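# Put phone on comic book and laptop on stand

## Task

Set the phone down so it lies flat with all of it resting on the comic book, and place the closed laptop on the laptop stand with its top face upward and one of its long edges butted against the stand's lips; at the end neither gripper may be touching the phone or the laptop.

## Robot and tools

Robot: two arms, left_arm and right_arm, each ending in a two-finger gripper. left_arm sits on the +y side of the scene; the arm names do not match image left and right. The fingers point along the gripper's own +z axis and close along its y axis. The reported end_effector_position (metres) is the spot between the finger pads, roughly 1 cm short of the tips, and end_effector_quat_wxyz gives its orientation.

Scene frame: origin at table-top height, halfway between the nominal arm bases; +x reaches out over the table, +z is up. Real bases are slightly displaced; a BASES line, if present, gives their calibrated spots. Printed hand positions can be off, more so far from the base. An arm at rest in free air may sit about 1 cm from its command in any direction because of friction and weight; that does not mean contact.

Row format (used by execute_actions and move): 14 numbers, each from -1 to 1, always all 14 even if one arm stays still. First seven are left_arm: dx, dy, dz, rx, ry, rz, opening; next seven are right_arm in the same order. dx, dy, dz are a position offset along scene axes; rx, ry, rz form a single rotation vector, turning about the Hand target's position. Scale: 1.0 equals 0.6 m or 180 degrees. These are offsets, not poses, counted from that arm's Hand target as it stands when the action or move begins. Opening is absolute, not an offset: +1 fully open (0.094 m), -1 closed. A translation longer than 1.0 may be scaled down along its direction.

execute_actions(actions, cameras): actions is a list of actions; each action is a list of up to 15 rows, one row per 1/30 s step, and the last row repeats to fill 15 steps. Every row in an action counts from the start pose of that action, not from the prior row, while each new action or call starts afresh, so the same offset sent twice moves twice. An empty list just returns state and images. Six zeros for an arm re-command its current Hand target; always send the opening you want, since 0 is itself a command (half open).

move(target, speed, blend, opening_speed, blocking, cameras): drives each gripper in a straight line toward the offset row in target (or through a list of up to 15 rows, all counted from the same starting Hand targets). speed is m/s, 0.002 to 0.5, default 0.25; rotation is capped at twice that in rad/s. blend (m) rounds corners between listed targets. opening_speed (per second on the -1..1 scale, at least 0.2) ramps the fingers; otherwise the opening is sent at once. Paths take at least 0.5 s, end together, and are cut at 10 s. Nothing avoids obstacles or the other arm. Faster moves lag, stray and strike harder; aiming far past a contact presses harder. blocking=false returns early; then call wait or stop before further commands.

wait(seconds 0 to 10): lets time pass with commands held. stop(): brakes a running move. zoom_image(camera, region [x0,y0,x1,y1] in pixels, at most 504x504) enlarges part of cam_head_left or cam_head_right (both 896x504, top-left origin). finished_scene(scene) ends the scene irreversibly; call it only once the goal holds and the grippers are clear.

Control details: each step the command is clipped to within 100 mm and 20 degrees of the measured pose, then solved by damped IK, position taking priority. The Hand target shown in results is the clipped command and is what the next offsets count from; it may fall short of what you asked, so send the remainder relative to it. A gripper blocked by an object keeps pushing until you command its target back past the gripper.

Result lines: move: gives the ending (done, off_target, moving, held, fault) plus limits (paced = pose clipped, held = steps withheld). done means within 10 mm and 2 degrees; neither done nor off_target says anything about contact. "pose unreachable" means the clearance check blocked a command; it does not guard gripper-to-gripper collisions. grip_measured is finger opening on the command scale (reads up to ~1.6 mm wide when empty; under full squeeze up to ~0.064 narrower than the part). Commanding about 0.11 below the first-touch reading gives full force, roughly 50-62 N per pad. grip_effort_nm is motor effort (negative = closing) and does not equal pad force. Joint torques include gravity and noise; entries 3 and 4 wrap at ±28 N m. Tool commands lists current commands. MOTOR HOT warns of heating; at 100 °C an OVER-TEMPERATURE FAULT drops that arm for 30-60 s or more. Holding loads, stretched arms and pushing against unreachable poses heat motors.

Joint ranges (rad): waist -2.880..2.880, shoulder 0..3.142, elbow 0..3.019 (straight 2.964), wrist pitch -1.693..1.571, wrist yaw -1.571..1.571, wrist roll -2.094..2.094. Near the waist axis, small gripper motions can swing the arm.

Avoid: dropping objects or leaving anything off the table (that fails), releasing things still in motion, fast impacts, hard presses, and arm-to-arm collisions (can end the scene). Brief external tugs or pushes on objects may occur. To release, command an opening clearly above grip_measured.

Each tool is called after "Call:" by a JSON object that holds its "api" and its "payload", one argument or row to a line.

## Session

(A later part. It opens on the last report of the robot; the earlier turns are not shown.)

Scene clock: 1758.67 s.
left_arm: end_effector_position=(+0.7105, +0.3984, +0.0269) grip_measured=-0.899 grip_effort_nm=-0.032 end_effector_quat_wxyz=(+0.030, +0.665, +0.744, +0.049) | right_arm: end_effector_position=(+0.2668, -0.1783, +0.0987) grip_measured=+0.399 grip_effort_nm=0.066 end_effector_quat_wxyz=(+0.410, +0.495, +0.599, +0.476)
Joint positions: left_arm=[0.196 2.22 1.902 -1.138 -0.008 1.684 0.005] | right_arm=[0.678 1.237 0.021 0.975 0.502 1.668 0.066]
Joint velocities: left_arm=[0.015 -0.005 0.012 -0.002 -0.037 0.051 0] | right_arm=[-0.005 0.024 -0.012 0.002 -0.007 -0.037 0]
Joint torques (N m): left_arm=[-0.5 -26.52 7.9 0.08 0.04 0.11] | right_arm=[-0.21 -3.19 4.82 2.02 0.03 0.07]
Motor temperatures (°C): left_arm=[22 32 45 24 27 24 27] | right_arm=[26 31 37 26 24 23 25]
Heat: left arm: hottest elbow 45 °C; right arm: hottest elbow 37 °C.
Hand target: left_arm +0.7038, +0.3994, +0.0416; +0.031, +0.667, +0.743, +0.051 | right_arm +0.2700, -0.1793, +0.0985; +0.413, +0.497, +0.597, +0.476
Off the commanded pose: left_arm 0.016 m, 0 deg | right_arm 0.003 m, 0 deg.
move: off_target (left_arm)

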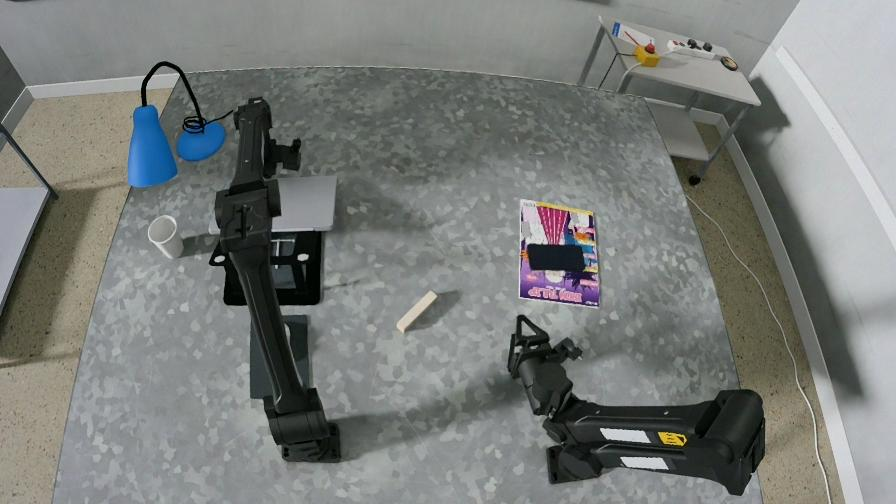

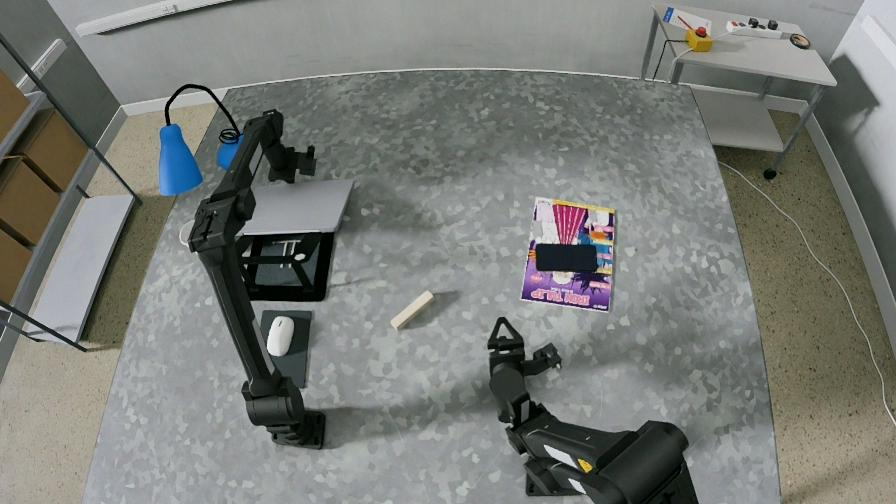

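Call:
{"api": "move", "payload": {
  "target": [
    [-0.03,0.0,-0.005,0,0,0,-0.9,0,0,0,0,0,0,0.4]
  ],
  "speed": 0.03
}}

Call:
{"api": "zoom_image", "payload": {
  "camera": "cam_head_right",
  "region": [230, 120, 370, 240]
}}

Scene clock: 1761.60 s.
left_arm: end_effector_position=(+0.6957, +0.3950, +0.0351) grip_measured=-0.899 grip_effort_nm=-0.027 end_effector_quat_wxyz=(+0.034, +0.667, +0.742, +0.055) | right_arm: end_effector_position=(+0.2668, -0.1783, +0.0987) grip_measured=+0.399 grip_effort_nm=0.061 end_effector_quat_wxyz=(+0.410, +0.495, +0.599, +0.476)
Joint positions: left_arm=[0.196 2.161 1.818 -1.099 -0.008 1.689 0.005] | right_arm=[0.678 1.237 0.021 0.975 0.502 1.668 0.066]
Joint velocities: left_arm=[0.005 0.005 -0.007 -0.007 0.022 0.037 0] | right_arm=[0.015 -0.005 -0.007 -0.002 -0.007 -0.051 0]
Joint torques (N m): left_arm=[-0.79 -25.05 7.8 0.29 0.07 0.06] | right_arm=[-0.15 -3.14 4.79 1.99 0.03 0.07]
Motor temperatures (°C): left_arm=[22 32 45 24 27 24 27] | right_arm=[26 31 37 26 24 23 25]
Heat: left arm: hottest elbow 45 °C; right arm: hottest elbow 37 °C.
Hand target: left_arm +0.6858, +0.3997, +0.0389; +0.031, +0.667, +0.743, +0.051 | right_arm +0.2700, -0.1793, +0.0985; +0.413, +0.497, +0.597, +0.476
Off the commanded pose: left_arm 0.011 m, 1 deg | right_arm 0.003 m, 0 deg.
move: off_target (left_arm)

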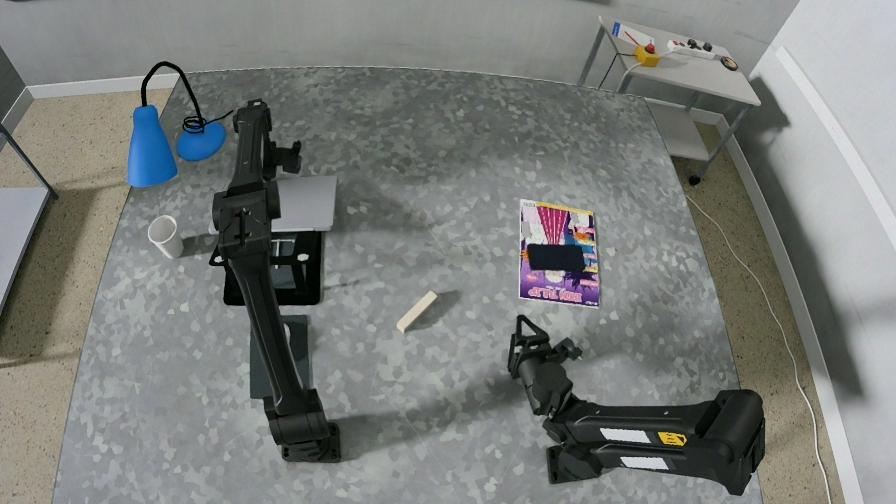

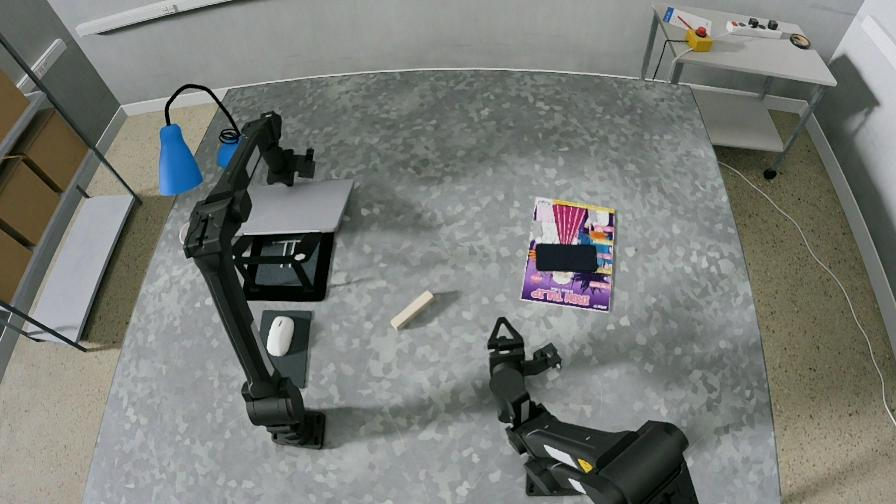

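Scaled by 3.600.

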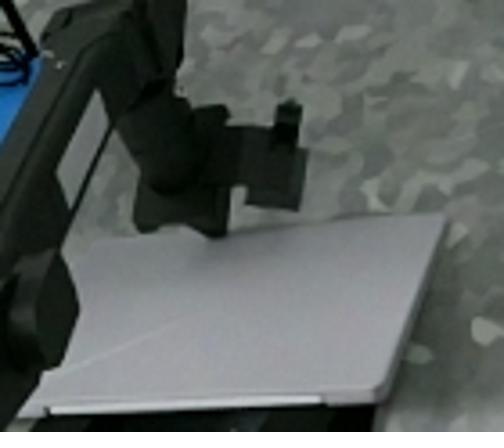

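Call:
{"api": "move", "payload": {
  "target": [
    [0.0,0.0,-0.03,0,0,0,-0.9,0,0,0,0,0,0,0.4]
  ],
  "speed": 0.03,
  "cameras": []
}}

Scene clock: 1767.47 s.
left_arm: end_effector_position=(+0.6957, +0.3950, +0.0341) grip_measured=-0.899 grip_effort_nm=-0.032 end_effector_quat_wxyz=(+0.038, +0.667, +0.742, +0.060) | right_arm: end_effector_position=(+0.2668, -0.1783, +0.0987) grip_measured=+0.399 grip_effort_nm=0.066 end_effector_quat_wxyz=(+0.410, +0.495, +0.599, +0.476)
Joint positions: left_arm=[0.196 2.154 1.802 -1.077 -0.008 1.689 0.005] | right_arm=[0.678 1.237 0.021 0.975 0.502 1.668 0.066]
Joint velocities: left_arm=[0.015 -0.005 -0.002 0.012 -0.022 0.022 -0.001] | right_arm=[-0.005 -0.005 0.002 -0.002 -0.007 -0.022 -0.001]
Joint torques (N m): left_arm=[-0.79 -23.77 7.25 0.98 0.09 0.13] | right_arm=[-0.26 -3.25 4.82 2.02 0.03 0.07]
Motor temperatures (°C): left_arm=[22 32 44 24 27 24 27] | right_arm=[26 31 37 26 24 23 25]
Heat: left arm: hottest elbow 44 °C; right arm: hottest elbow 37 °C.
Hand target: left_arm +0.6856, +0.3995, +0.0209; +0.031, +0.667, +0.743, +0.051 | right_arm +0.2700, -0.1793, +0.0985; +0.413, +0.497, +0.597, +0.476
Off the commanded pose: left_arm 0.017 m, 1 deg | right_arm 0.003 m, 0 deg.
move: off_target (left_arm)
No camera images: "cameras" was empty.

Call:
{"api": "move", "payload": {
  "target": [
    [0.0,0.0,0.09,0,0,0,-0.9,0,0,0,0,0,0,0.4],
    [0.12,0.0,0.09,0,0,0,-0.9,0,0,0,0,0,0,0.4],
    [0.12,0.0,0.0,0,0,0,-0.9,0,0,0,0,0,0,0.4]
  ],
  "speed": 0.07,
  "cameras": []
}}

Scene clock: 1776.53 s.
left_arm: end_effector_position=(+0.7482, +0.4056, +0.0219) grip_measured=-0.899 grip_effort_nm=-0.027 end_effector_quat_wxyz=(+0.026, +0.666, +0.744, +0.043) | right_arm: end_effector_position=(+0.2668, -0.1783, +0.0987) grip_measured=+0.399 grip_effort_nm=0.066 end_effector_quat_wxyz=(+0.410, +0.495, +0.599, +0.476)
Joint positions: left_arm=[0.194 2.352 2.129 -1.246 -0.008 1.684 0.005] | right_arm=[0.678 1.237 0.021 0.975 0.502 1.668 0.066]
Joint velocities: left_arm=[0.005 0.005 -0.007 0.012 0.007 -0.051 -0.001] | right_arm=[-0.005 -0.005 0.012 -0.012 0.037 0.007 0]
Joint torques (N m): left_arm=[-2.26 -25.41 11.89 0.76 -0.07 -0.07] | right_arm=[-0.21 -3.14 4.78 2.02 0.04 0.06]
Motor temperatures (°C): left_arm=[22 32 44 24 27 24 27] | right_arm=[26 31 37 26 24 23 25]
Heat: left arm: hottest elbow 44 °C; right arm: hottest elbow 37 °C.
Hand target: left_arm +0.7579, +0.3987, +0.0204; +0.031, +0.667, +0.743, +0.051 | right_arm +0.2700, -0.1793, +0.0985; +0.413, +0.497, +0.597, +0.476
Off the commanded pose: left_arm 0.011 m, 1 deg | right_arm 0.003 m, 0 deg.
move: off_target (left_arm)
No camera images: "cameras" was empty.

Call:
{"api": "move", "payload": {
  "target": [
    [-0.06,0.0,0.012,0,0,0,-0.9,0,0,0,0,0,0,0.4]
  ],
  "speed": 0.03,
  "cameras": []
}}

Scene clock: 1779.33 s.
left_arm: end_effector_position=(+0.7234, +0.4001, +0.0176) grip_measured=-0.899 grip_effort_nm=-0.032 end_effector_quat_wxyz=(+0.027, +0.666, +0.744, +0.045) | right_arm: end_effector_position=(+0.2668, -0.1783, +0.0987) grip_measured=+0.399 grip_effort_nm=0.071 end_effector_quat_wxyz=(+0.410, +0.495, +0.599, +0.476)
Joint positions: left_arm=[0.194 2.273 1.972 -1.166 -0.009 1.684 0.005] | right_arm=[0.678 1.237 0.021 0.975 0.502 1.668 0.066]
Joint velocities: left_arm=[0.005 -0.015 -0.002 -0.002 -0.007 -0.022 -0.001] | right_arm=[0.005 -0.005 0.002 -0.007 -0.037 -0.007 0]
Joint torques (N m): left_arm=[-1.26 -27.81 8.09 0.49 -0.01 0.03] | right_arm=[-0.15 -3.19 4.81 1.98 0.04 0.07]
Motor temperatures (°C): left_arm=[22 32 44 24 27 24 27] | right_arm=[26 31 37 26 24 23 25]
Heat: left arm: hottest elbow 44 °C; right arm: hottest elbow 37 °C.
Hand target: left_arm +0.7217, +0.3992, +0.0278; +0.031, +0.667, +0.743, +0.051 | right_arm +0.2700, -0.1793, +0.0985; +0.413, +0.497, +0.597, +0.476
Off the commanded pose: left_arm 0.010 m, 1 deg | right_arm 0.003 m, 0 deg.
move: done
No camera images: "cameras" was empty.

Call:
{"api": "move", "payload": {
  "target": [
    [-0.035,0.0,-0.01,0,0,0,-0.9,0,0,0,0,0,0,0.4]
  ],
  "speed": 0.03
}}

Call:
{"api": "zoom_image", "payload": {
  "camera": "cam_head_right",
  "region": [230, 120, 370, 240]
}}

Scene clock: 1782.07 s.
left_arm: end_effector_position=(+0.7131, +0.3978, +0.0171) grip_measured=-0.899 grip_effort_nm=-0.027 end_effector_quat_wxyz=(+0.036, +0.667, +0.742, +0.058) | right_arm: end_effector_position=(+0.2668, -0.1783, +0.0987) grip_measured=+0.399 grip_effort_nm=0.066 end_effector_quat_wxyz=(+0.410, +0.495, +0.599, +0.476)
Joint positions: left_arm=[0.194 2.221 1.874 -1.086 -0.009 1.687 0.005] | right_arm=[0.678 1.237 0.021 0.975 0.502 1.668 0.066]
Joint velocities: left_arm=[-0.015 -0.015 -0.007 0.007 -0.037 -0.037 0] | right_arm=[-0.005 -0.005 -0.002 0.007 -0.051 -0.007 -0.001]
Joint torques (N m): left_arm=[-0.97 -26.58 7.16 -0.05 0.06 0.06] | right_arm=[-0.09 -3.14 4.79 2 0.04 0.06]
Motor temperatures (°C): left_arm=[22 33 44 24 27 24 27] | right_arm=[26 31 37 26 24 23 25]
Heat: left arm: hottest elbow 44 °C; right arm: hottest elbow 37 °C.
Hand target: left_arm +0.7006, +0.3994, +0.0220; +0.031, +0.667, +0.743, +0.051 | right_arm +0.2700, -0.1793, +0.0985; +0.413, +0.497, +0.597, +0.476
Off the commanded pose: left_arm 0.013 m, 1 deg | right_arm 0.003 m, 0 deg.
move: off_target (left_arm)

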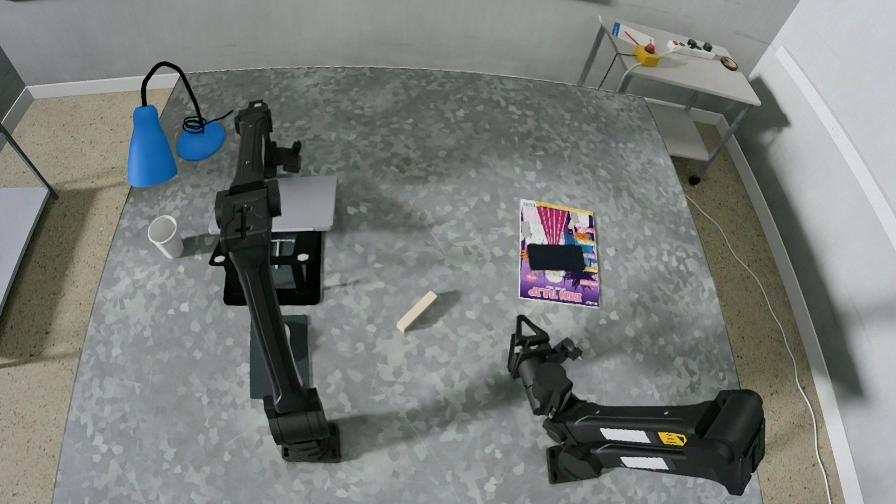

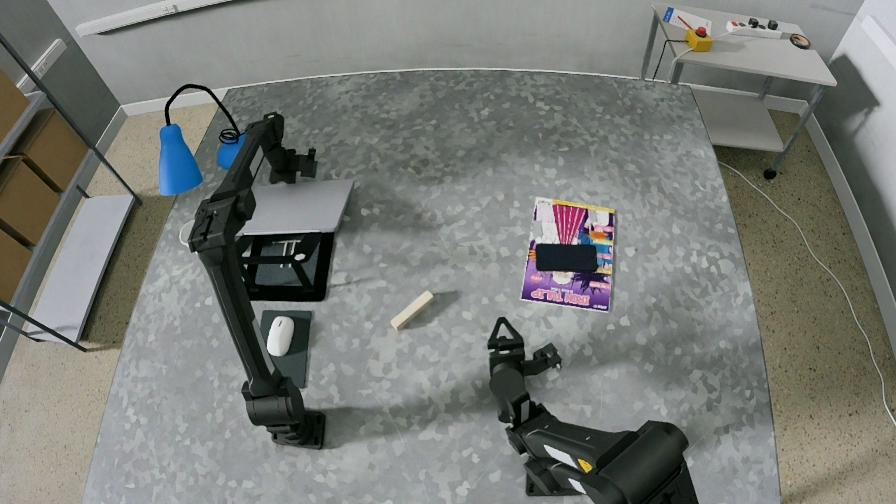

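Scaled by 3.600.

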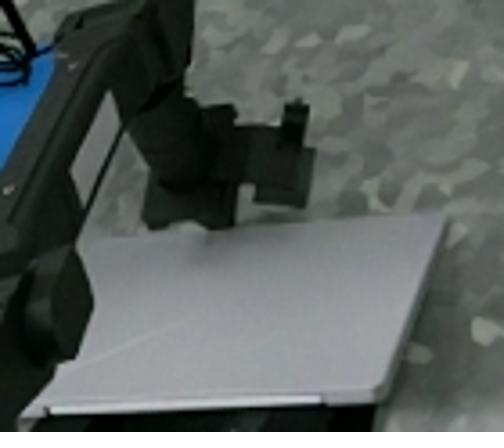

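Call:
{"api": "move", "payload": {
  "target": [
    [-0.04,0.0,-0.003,0,0,0,-0.9,0,0,0,0,0,0,0.4]
  ],
  "speed": 0.03
}}

Call:
{"api": "zoom_image", "payload": {
  "camera": "cam_head_right",
  "region": [230, 120, 370, 240]
}}

Scene clock: 1785.07 s.
left_arm: end_effector_position=(+0.7031, +0.3959, +0.0242) grip_measured=-0.899 grip_effort_nm=-0.007 end_effector_quat_wxyz=(+0.049, +0.668, +0.739, +0.075) | right_arm: end_effector_position=(+0.2668, -0.1783, +0.0987) grip_measured=+0.399 grip_effort_nm=0.071 end_effector_quat_wxyz=(+0.410, +0.495, +0.599, +0.476)
Joint positions: left_arm=[0.195 2.161 1.782 -1.012 -0.006 1.694 0.005] | right_arm=[0.678 1.237 0.021 0.975 0.502 1.668 0.066]
Joint velocities: left_arm=[-0.015 -0.005 -0.002 0.007 0.066 0.007 -0.001] | right_arm=[0.005 -0.015 -0.012 -0.012 -0.051 -0.022 -0.001]
Joint torques (N m): left_arm=[-0.26 -25.88 5.78 -0.99 0.03 0.09] | right_arm=[-0.15 -3.14 4.82 1.98 0.04 0.07]
Motor temperatures (°C): left_arm=[22 33 43 24 27 24 27] | right_arm=[26 31 37 26 24 23 25]
Heat: left arm: hottest elbow 43 °C; right arm: hottest elbow 37 °C.
Hand target: left_arm +0.6765, +0.3998, +0.0202; +0.031, +0.667, +0.743, +0.051 | right_arm +0.2700, -0.1793, +0.0985; +0.413, +0.497, +0.597, +0.476
Off the commanded pose: left_arm 0.027 m, 4 deg | right_arm 0.003 m, 0 deg.
move: off_target (left_arm)

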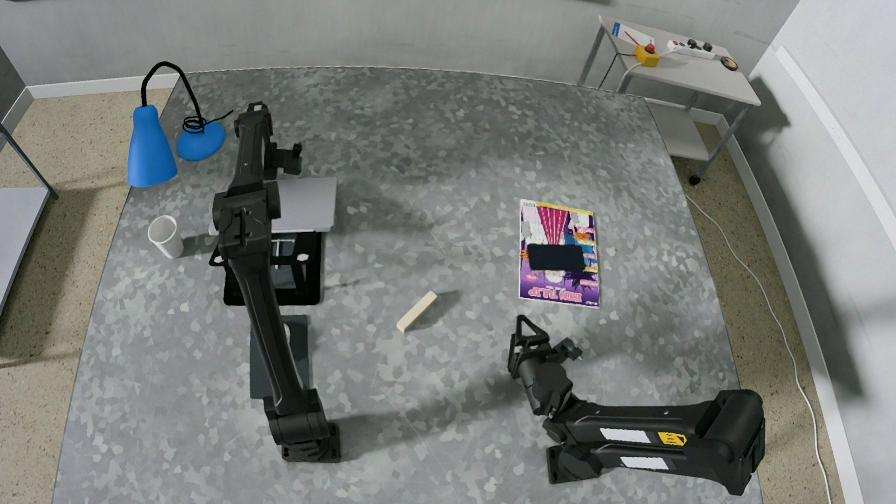

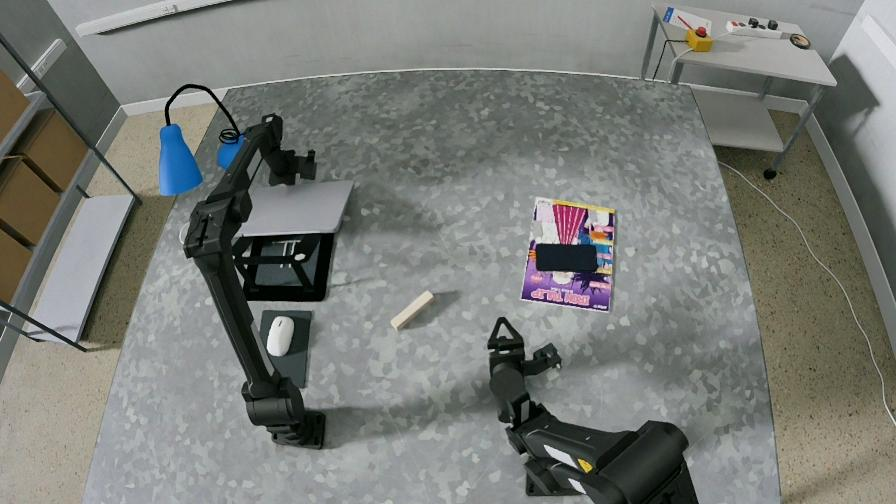

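Scaled by 3.600.

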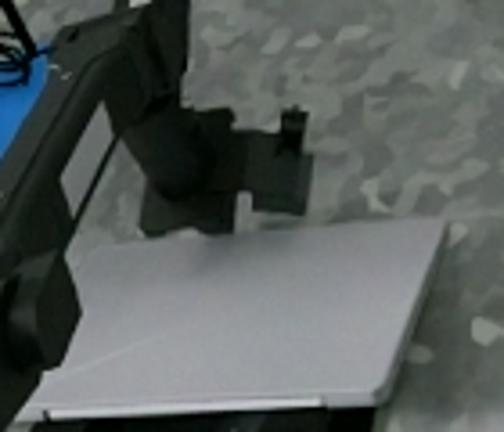

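Call:
{"api": "move", "payload": {
  "target": [
    [-0.03,0.0,-0.012,-0.005,0.028,0,-0.9,0,0,0,0,0,0,0.4]
  ],
  "speed": 0.03
}}

Call:
{"api": "zoom_image", "payload": {
  "camera": "cam_head_right",
  "region": [230, 120, 370, 240]
}}

Scene clock: 1790.20 s.
left_arm: end_effector_position=(+0.6894, +0.3936, +0.0228) grip_measured=-0.899 grip_effort_nm=-0.002 end_effector_quat_wxyz=(+0.032, +0.671, +0.739, +0.053) | right_arm: end_effector_position=(+0.2668, -0.1783, +0.0987) grip_measured=+0.399 grip_effort_nm=0.066 end_effector_quat_wxyz=(+0.410, +0.495, +0.599, +0.476)
Joint positions: left_arm=[0.196 2.159 1.781 -1.069 -0.008 1.7 0.005] | right_arm=[0.678 1.237 0.021 0.975 0.502 1.668 0.066]
Joint velocities: left_arm=[0.005 -0.005 -0.007 -0.027 -0.022 -0.066 -0.001] | right_arm=[-0.005 0.005 -0.007 0.002 0.022 0.066 0]
Joint torques (N m): left_arm=[-0.32 -24.06 7.2 -2.1 -0.15 0.11] | right_arm=[-0.26 -3.25 4.79 2 0.04 0.07]
Motor temperatures (°C): left_arm=[22 33 43 24 27 24 27] | right_arm=[26 31 37 26 24 23 25]
Heat: left arm: hottest elbow 43 °C; right arm: hottest elbow 37 °C.
Hand target: left_arm +0.6584, +0.3998, +0.0129; +0.002, +0.668, +0.744, +0.016 | right_arm +0.2700, -0.1793, +0.0985; +0.413, +0.497, +0.597, +0.476
Off the commanded pose: left_arm 0.033 m, 5 deg | right_arm 0.003 m, 0 deg.
move: off_target (left_arm)

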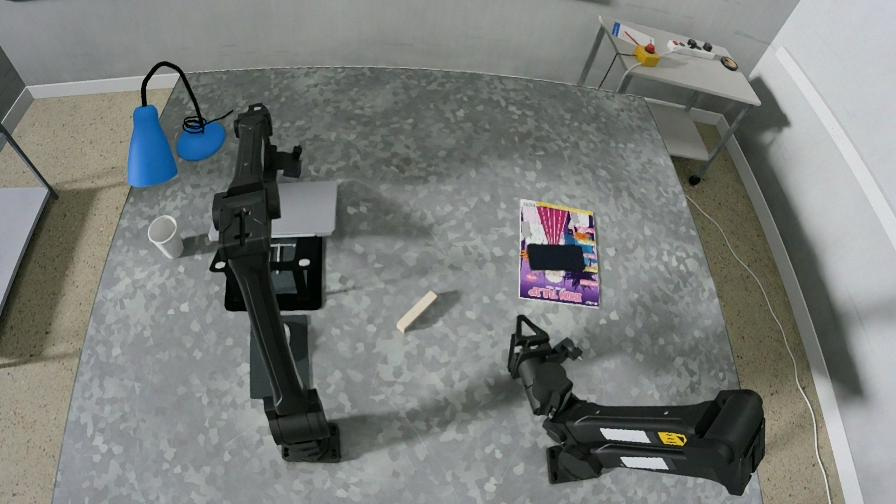

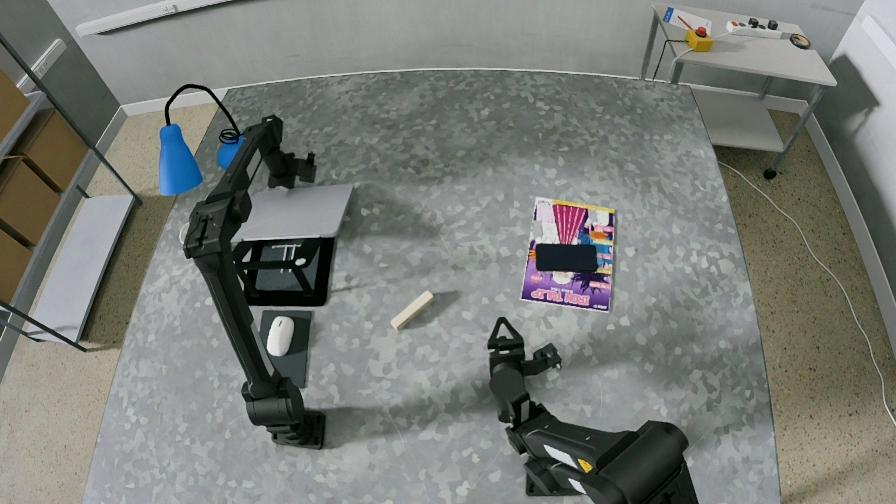

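Scaled by 3.600.

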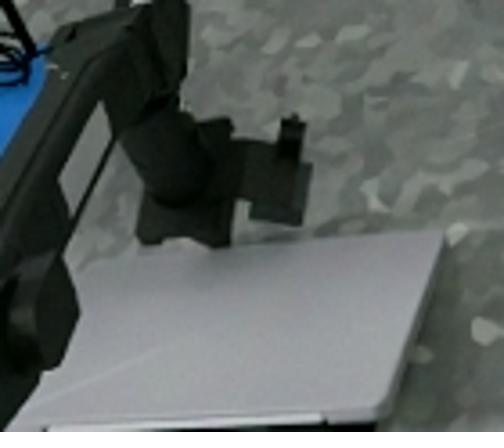

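Call:
{"api": "move", "payload": {
  "target": [
    [0.05,0.0,0.08,0,0,0,-0.9,0,0,0,0,0,0,0.4],
    [0.05,0.0,0.45,0,0,0,-0.9,0,0,0,0,0,0,0.4]
  ],
  "speed": 0.1,
  "cameras": []
}}

Call:
{"api": "move", "payload": {
  "target": [
    [-0.35,-0.12,0.15,0.013,-0.2,0,-0.5,0,0,0,0,0,0,0.4]
  ],
  "speed": 0.15
}}

Call:
{"api": "zoom_image", "payload": {
  "camera": "cam_head_right",
  "region": [210, 170, 370, 320]
}}

Call:
{"api": "zoom_image", "payload": {
  "camera": "cam_head_left",
  "region": [190, 170, 350, 320]
}}

Scene clock: 1809.40 s.
left_arm: end_effector_position=(+0.6844, +0.3930, +0.2406) grip_measured=-0.900 grip_effort_nm=0.002 end_effector_quat_wxyz=(+0.016, +0.672, +0.740, +0.033) | right_arm: end_effector_position=(+0.2668, -0.1783, +0.0987) grip_measured=+0.399 grip_effort_nm=0.066 end_effector_quat_wxyz=(+0.410, +0.495, +0.599, +0.476)
Joint positions: left_arm=[0.196 2.112 2.285 -1.672 -0.011 1.7 0.005] | right_arm=[0.678 1.237 0.021 0.975 0.502 1.668 0.066]
Joint velocities: left_arm=[-0.005 0.005 -0.002 -0.017 0.051 -0.037 -0.001] | right_arm=[-0.005 -0.005 0.002 0.012 0.007 0.007 0.001]
Joint torques (N m): left_arm=[-0.67 -24.94 16.06 -0.01 -0.1 -0.02] | right_arm=[-0.21 -3.19 4.79 2 0.04 0.07]
Motor temperatures (°C): left_arm=[22 32 42 24 27 24 27] | right_arm=[26 31 37 26 24 23 25]
Heat: left arm: hottest elbow 42 °C; right arm: hottest elbow 37 °C.
Hand target: left_arm +0.6911, +0.4024, +0.2830; +0.003, +0.668, +0.744, +0.015 | right_arm +0.2700, -0.1793, +0.0985; +0.413, +0.497, +0.597, +0.476
Off the commanded pose: left_arm 0.043 m, 3 deg | right_arm 0.003 m, 0 deg.
joint sent to its limit (left arm) — joint 4 (wrist pitch), lower limit. The joint targets are off in orientation, not in position.
move: off_target (left_arm)
No camera images: "cameras" was empty.

Scene clock: 1811.83 s.
left_arm: end_effector_position=(+0.4807, +0.3289, +0.3728) grip_measured=-0.502 grip_effort_nm=0.129 end_effector_quat_wxyz=(+0.216, +0.638, +0.703, +0.227) | right_arm: end_effector_position=(+0.2668, -0.1783, +0.0987) grip_measured=+0.399 grip_effort_nm=0.071 end_effector_quat_wxyz=(+0.410, +0.495, +0.599, +0.476)
Joint positions: left_arm=[0.196 1.165 1.337 -1.111 0.09 1.67 0.023] | right_arm=[0.678 1.237 0.021 0.975 0.502 1.668 0.066]
Joint velocities: left_arm=[-0.015 -0.015 0.002 0.002 -0.007 -0.081 0] | right_arm=[-0.015 -0.015 0.007 -0.017 -0.066 -0.007 0]
Joint torques (N m): left_arm=[-0.79 -10.87 10.28 1.69 0.25 -0.09] | right_arm=[-0.21 -3.19 4.81 1.96 0.03 0.07]
Motor temperatures (°C): left_arm=[22 32 42 24 27 24 27] | right_arm=[26 31 36 26 24 23 25]
Heat: left arm: hottest elbow 42 °C; right arm: hottest elbow 36 °C.
Hand target: left_arm +0.4800, +0.3341, +0.3749; +0.222, +0.629, +0.707, +0.234 | right_arm +0.2700, -0.1793, +0.0985; +0.413, +0.497, +0.597, +0.476
Off the commanded pose: left_arm 0.002 m, 1 deg | right_arm 0.003 m, 0 deg.
move: done

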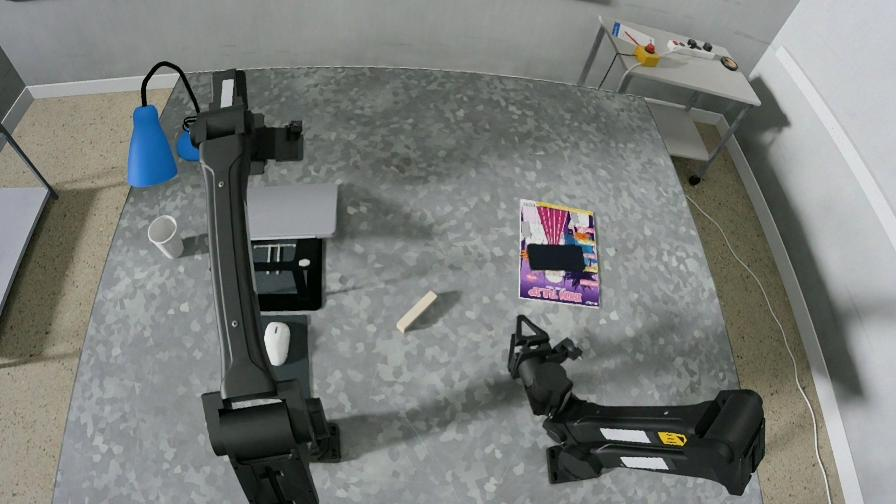

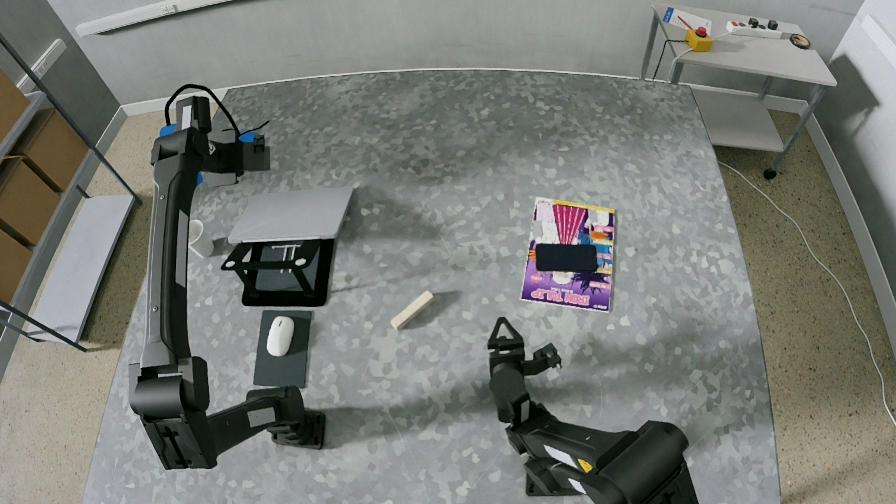

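Scaled by 3.150.

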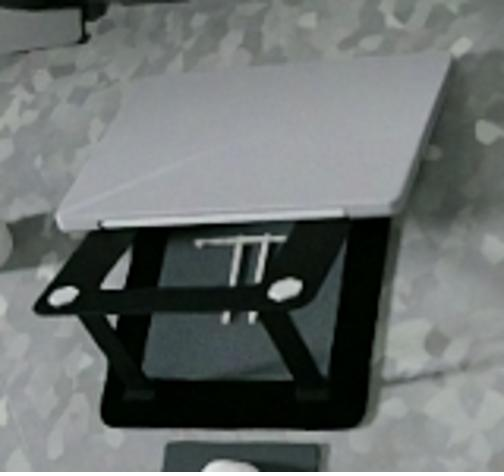

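Scaled by 3.150.

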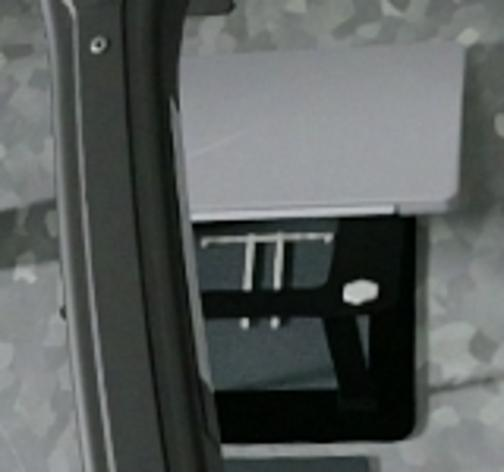

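Call:
{"api": "move", "payload": {
  "target": [
    [0,0,0,0,0,0,-0.5,0,0.05,0.3,0,0,0.0,1],
    [0,0,0,0,0,0,-0.5,-0.03,0.35,0.27,0,0,0.25,1]
  ],
  "speed": 0.2,
  "opening_speed": 1.5
}}

Scene clock: 1863.83 s.
left_arm: end_effector_position=(+0.4807, +0.3289, +0.3728) grip_measured=-0.502 grip_effort_nm=0.129 end_effector_quat_wxyz=(+0.216, +0.638, +0.703, +0.227) | right_arm: end_effector_position=(+0.2450, +0.0110, +0.2292) grip_measured=+0.999 grip_effort_nm=0.066 end_effector_quat_wxyz=(+0.193, +0.244, +0.755, +0.577)
Joint positions: left_arm=[0.196 1.165 1.337 -1.111 0.09 1.67 0.023] | right_arm=[0.821 0.93 0.435 0.232 -0.104 1.532 0.094]
Joint velocities: left_arm=[-0.005 0.005 0.007 -0.012 -0.051 -0.037 0.001] | right_arm=[-0.015 -0.005 0.017 0.007 -0.022 0.081 0]
Joint torques (N m): left_arm=[-0.44 -10.58 10.26 2 0.13 -0.14] | right_arm=[1.38 -3.43 13.82 2.39 -0.06 0.03]
Motor temperatures (°C): left_arm=[22 29 42 24 27 24 27] | right_arm=[26 31 38 26 24 23 25]
Heat: left arm: hottest elbow 42 °C; right arm: hottest elbow 38 °C.
Hand target: left_arm +0.4800, +0.3341, +0.3749; +0.222, +0.629, +0.707, +0.234 | right_arm +0.2551, +0.0299, +0.2616; +0.202, +0.229, +0.740, +0.600
Off the commanded pose: left_arm 0.006 m, 2 deg | right_arm 0.038 m, 3 deg.
move: off_target (right_arm)

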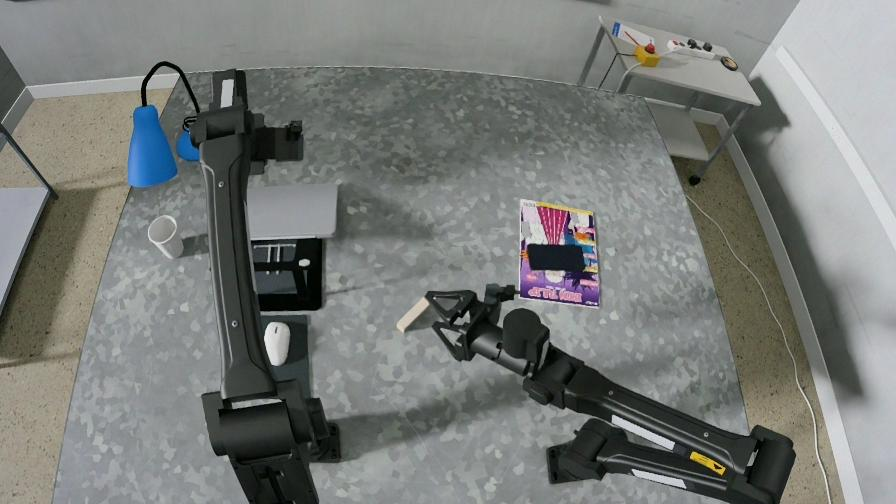

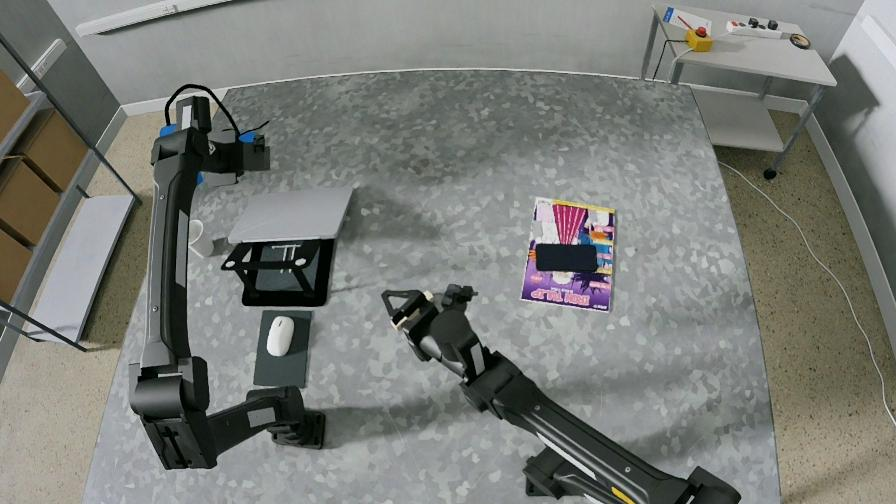

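Call:
{"api": "execute_actions", "payload": {
  "actions": []
}}

Call:
{"api": "zoom_image", "payload": {
  "camera": "cam_head_left",
  "region": [190, 160, 490, 360]
}}

Scene clock: 1883.07 s.
left_arm: end_effector_position=(+0.4807, +0.3289, +0.3728) grip_measured=-0.502 grip_effort_nm=0.129 end_effector_quat_wxyz=(+0.216, +0.638, +0.703, +0.227) | right_arm: end_effector_position=(+0.2450, +0.0111, +0.2291) grip_measured=+0.999 grip_effort_nm=0.071 end_effector_quat_wxyz=(+0.193, +0.244, +0.755, +0.577)
Joint positions: left_arm=[0.196 1.165 1.337 -1.111 0.09 1.67 0.023] | right_arm=[0.821 0.931 0.435 0.233 -0.105 1.532 0.094]
Joint velocities: left_arm=[-0.015 -0.015 -0.002 0.002 -0.037 -0.007 0.001] | right_arm=[-0.015 0.015 0.002 0.002 -0.007 -0.051 -0.001]
Joint torques (N m): left_arm=[-0.38 -10.99 10.33 1.91 0.21 -0.12] | right_arm=[1.26 -4.31 13.72 2.25 -0.06 0.01]
Motor temperatures (°C): left_arm=[22 28 42 24 27 24 27] | right_arm=[26 31 42 26 24 23 25]
Heat: left arm: hottest elbow 42 °C; right arm: hottest elbow 42 °C.
Hand target: left_arm +0.4800, +0.3341, +0.3749; +0.222, +0.629, +0.707, +0.234 | right_arm +0.2550, +0.0299, +0.2616; +0.202, +0.229, +0.740, +0.600
Tool commands: left_gripper/opening=-0.5 right_gripper/opening=+1.0
Off the commanded pose: left_arm 0.006 m, 2 deg | right_arm 0.038 m, 3 deg.

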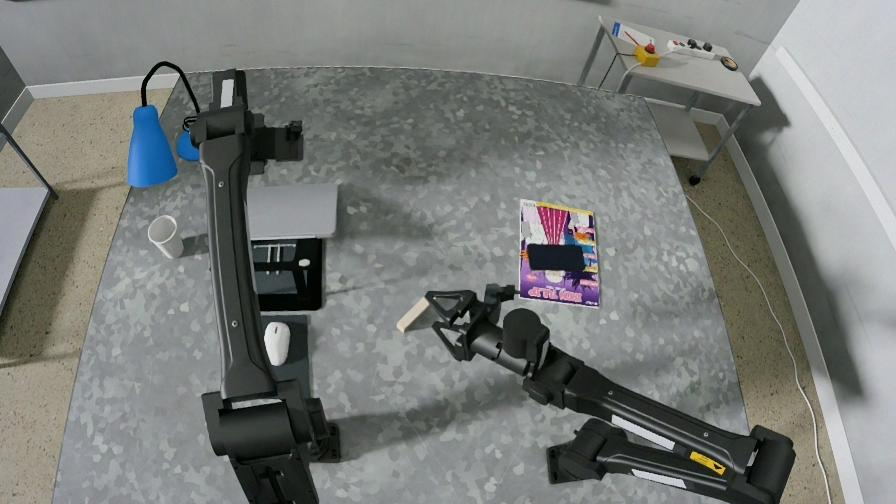

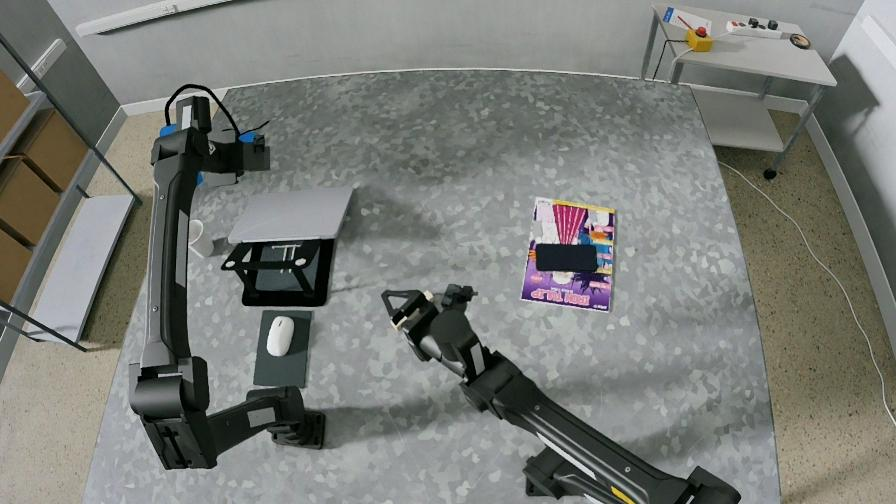

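Scaled by 1.680.

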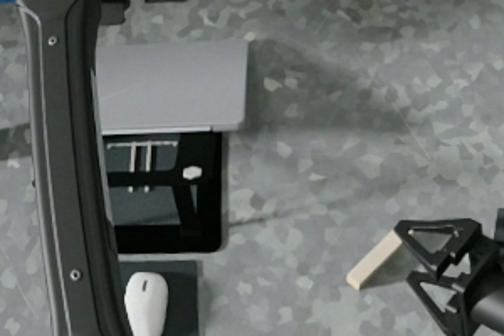

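Call:
{"api": "move", "payload": {
  "target": [0,0,0,0,0,0,-0.5,0.158,0.25,0,-0.4545,-0.3013,0.488,1],
  "speed": 0.4
}}

Scene clock: 1913.87 s.
left_arm: end_effector_position=(+0.4807, +0.3289, +0.3728) grip_measured=-0.502 grip_effort_nm=0.125 end_effector_quat_wxyz=(+0.216, +0.638, +0.703, +0.227) | right_arm: end_effector_position=(+0.3465, +0.1633, +0.2533) grip_measured=+0.999 grip_effort_nm=0.046 end_effector_quat_wxyz=(-0.118, +0.689, -0.714, -0.044)
Joint positions: left_arm=[0.196 1.165 1.337 -1.111 0.09 1.67 0.023] | right_arm=[0.881 1.77 1.778 -1.333 -0.06 -0.642 0.094]
Joint velocities: left_arm=[-0.005 0.005 -0.022 -0.007 0.037 0.007 0] | right_arm=[-0.005 -0.024 0.007 -0.007 -0.007 0.022 0]
Joint torques (N m): left_arm=[-0.56 -10.52 10.09 1.91 0.21 -0.15] | right_arm=[1.08 -18.37 13.7 0.25 0.04 0.11]
Motor temperatures (°C): left_arm=[22 28 42 24 27 24 27] | right_arm=[26 31 48 26 24 23 25]
Heat: left arm: hottest elbow 42 °C; right arm: hottest elbow 48 °C.
Hand target: left_arm +0.4800, +0.3341, +0.3749; +0.222, +0.629, +0.707, +0.234 | right_arm +0.3534, +0.1801, +0.2575; -0.124, +0.695, -0.707, -0.044
Off the commanded pose: left_arm 0.006 m, 2 deg | right_arm 0.019 m, 2 deg.
move: off_target (right_arm)

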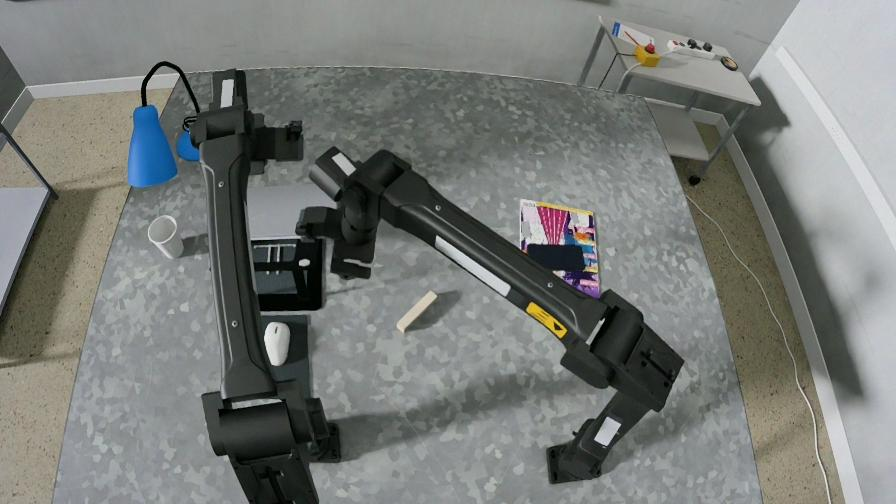

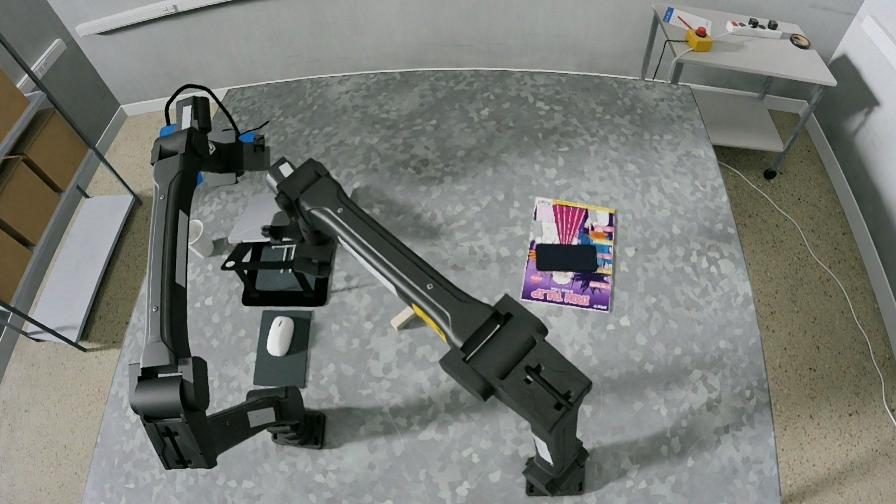

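Call:
{"api": "zoom_image", "payload": {
  "camera": "cam_head_left",
  "region": [220, 140, 420, 320]
}}

Call:
{"api": "zoom_image", "payload": {
  "camera": "cam_head_right",
  "region": [200, 150, 400, 330]
}}

Scaled by 2.520.

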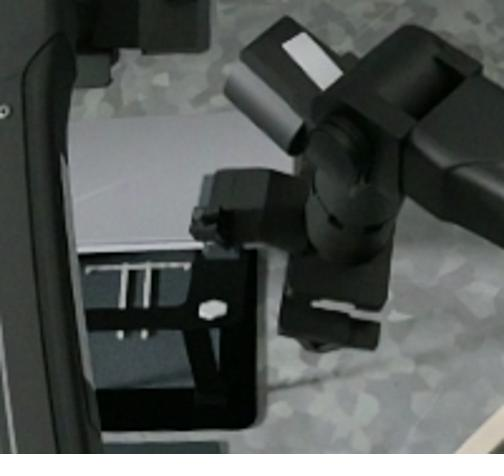

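Scaled by 2.520.

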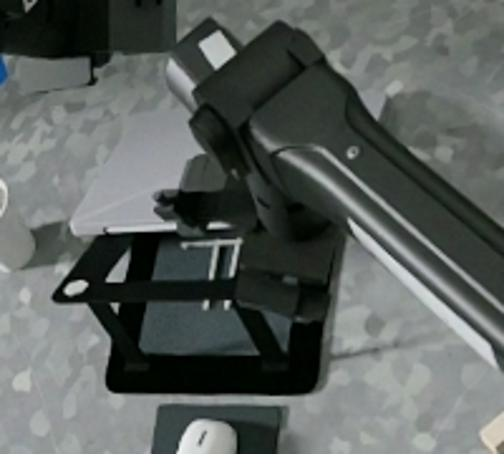

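Call:
{"api": "move", "payload": {
  "target": [0,0,0,0,0,0,-0.5,0.03,0.12,-0.08,0,0,0,1],
  "speed": 0.2
}}

Call:
{"api": "zoom_image", "payload": {
  "camera": "cam_head_left",
  "region": [220, 160, 380, 320]
}}

Call:
{"api": "zoom_image", "payload": {
  "camera": "cam_head_right",
  "region": [200, 160, 360, 320]
}}

Scene clock: 1932.67 s.
left_arm: end_effector_position=(+0.4807, +0.3289, +0.3728) grip_measured=-0.502 grip_effort_nm=0.129 end_effector_quat_wxyz=(+0.216, +0.638, +0.703, +0.227) | right_arm: end_effector_position=(+0.3490, +0.1713, +0.2505) grip_measured=+0.999 grip_effort_nm=0.046 end_effector_quat_wxyz=(-0.119, +0.691, -0.711, -0.043)
Joint positions: left_arm=[0.196 1.165 1.337 -1.111 0.09 1.67 0.023] | right_arm=[0.887 1.79 1.799 -1.331 -0.057 -0.643 0.094]
Joint velocities: left_arm=[-0.005 -0.005 0.007 0.002 -0.007 -0.081 -0.001] | right_arm=[-0.015 0.005 0.002 -0.007 0.022 0.022 0]
Joint torques (N m): left_arm=[-0.85 -10.17 10.26 1.94 0.18 -0.12] | right_arm=[0.38 -23.12 8.77 0.23 -0.06 0.15]
Motor temperatures (°C): left_arm=[22 27 42 24 27 24 27] | right_arm=[26 34 51 25 24 23 25]
Heat: left arm: hottest elbow 42 °C; right arm: hottest elbow 51 °C.
Hand target: left_arm +0.4800, +0.3341, +0.3749; +0.222, +0.629, +0.707, +0.234 | right_arm +0.3477, +0.1686, +0.2519; -0.119, +0.691, -0.712, -0.043
Off the commanded pose: left_arm 0.006 m, 2 deg | right_arm 0.093 m, 1 deg.
move: held (right_arm; a check stopped the path); limits=held
pose unreachable (right arm): on one or more control steps of this call, first in action 0 (counted from 0), this arm could not follow its commanded pose, so it was not sent that pose on those steps. It may still have moved: this result reports where it is.
cause: moving toward the commanded pose would bring a part of the arm too close to another arm (this arm's wrist (the part past joint 4) and the left arm's wrist camera).

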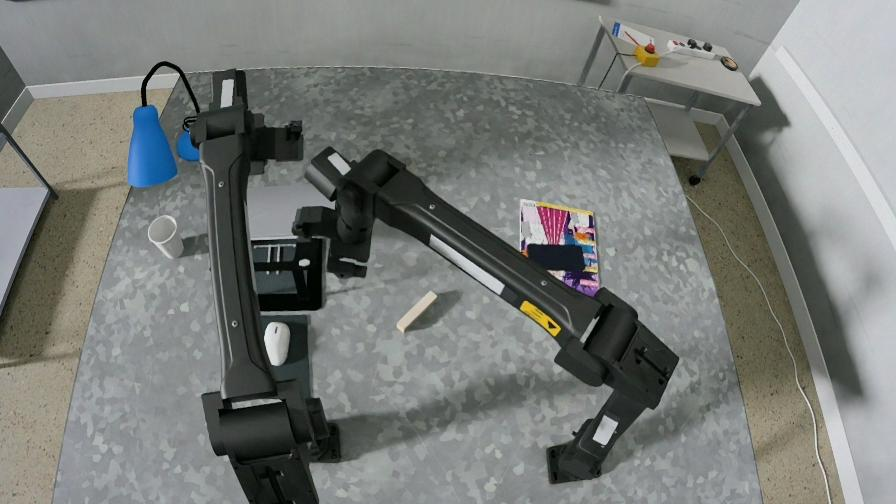

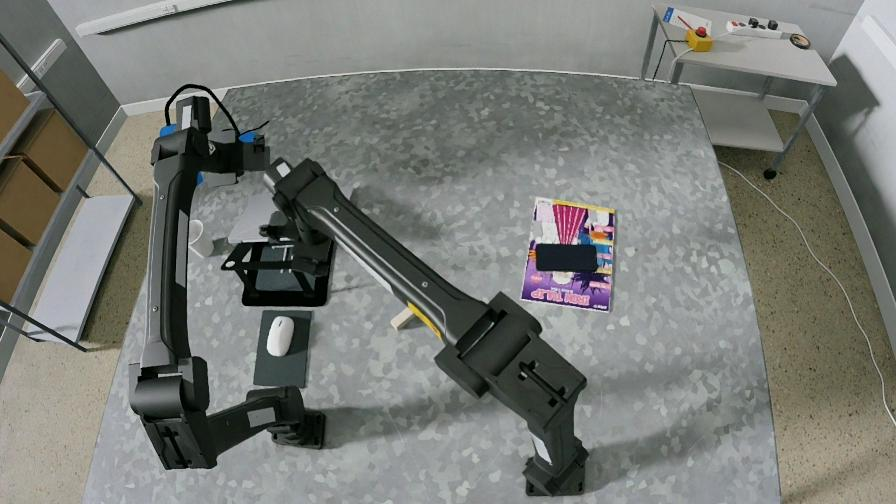

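Scaled by 3.150.

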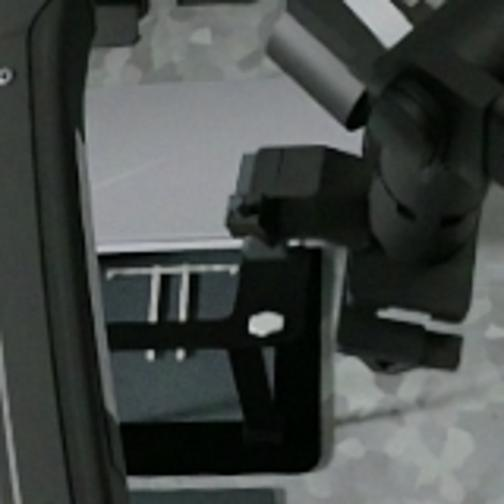

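Scaled by 3.150.

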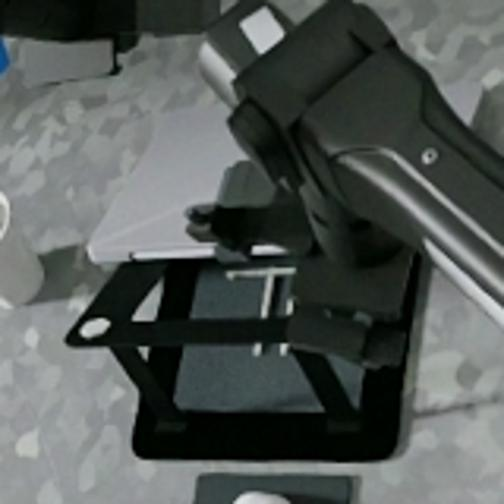

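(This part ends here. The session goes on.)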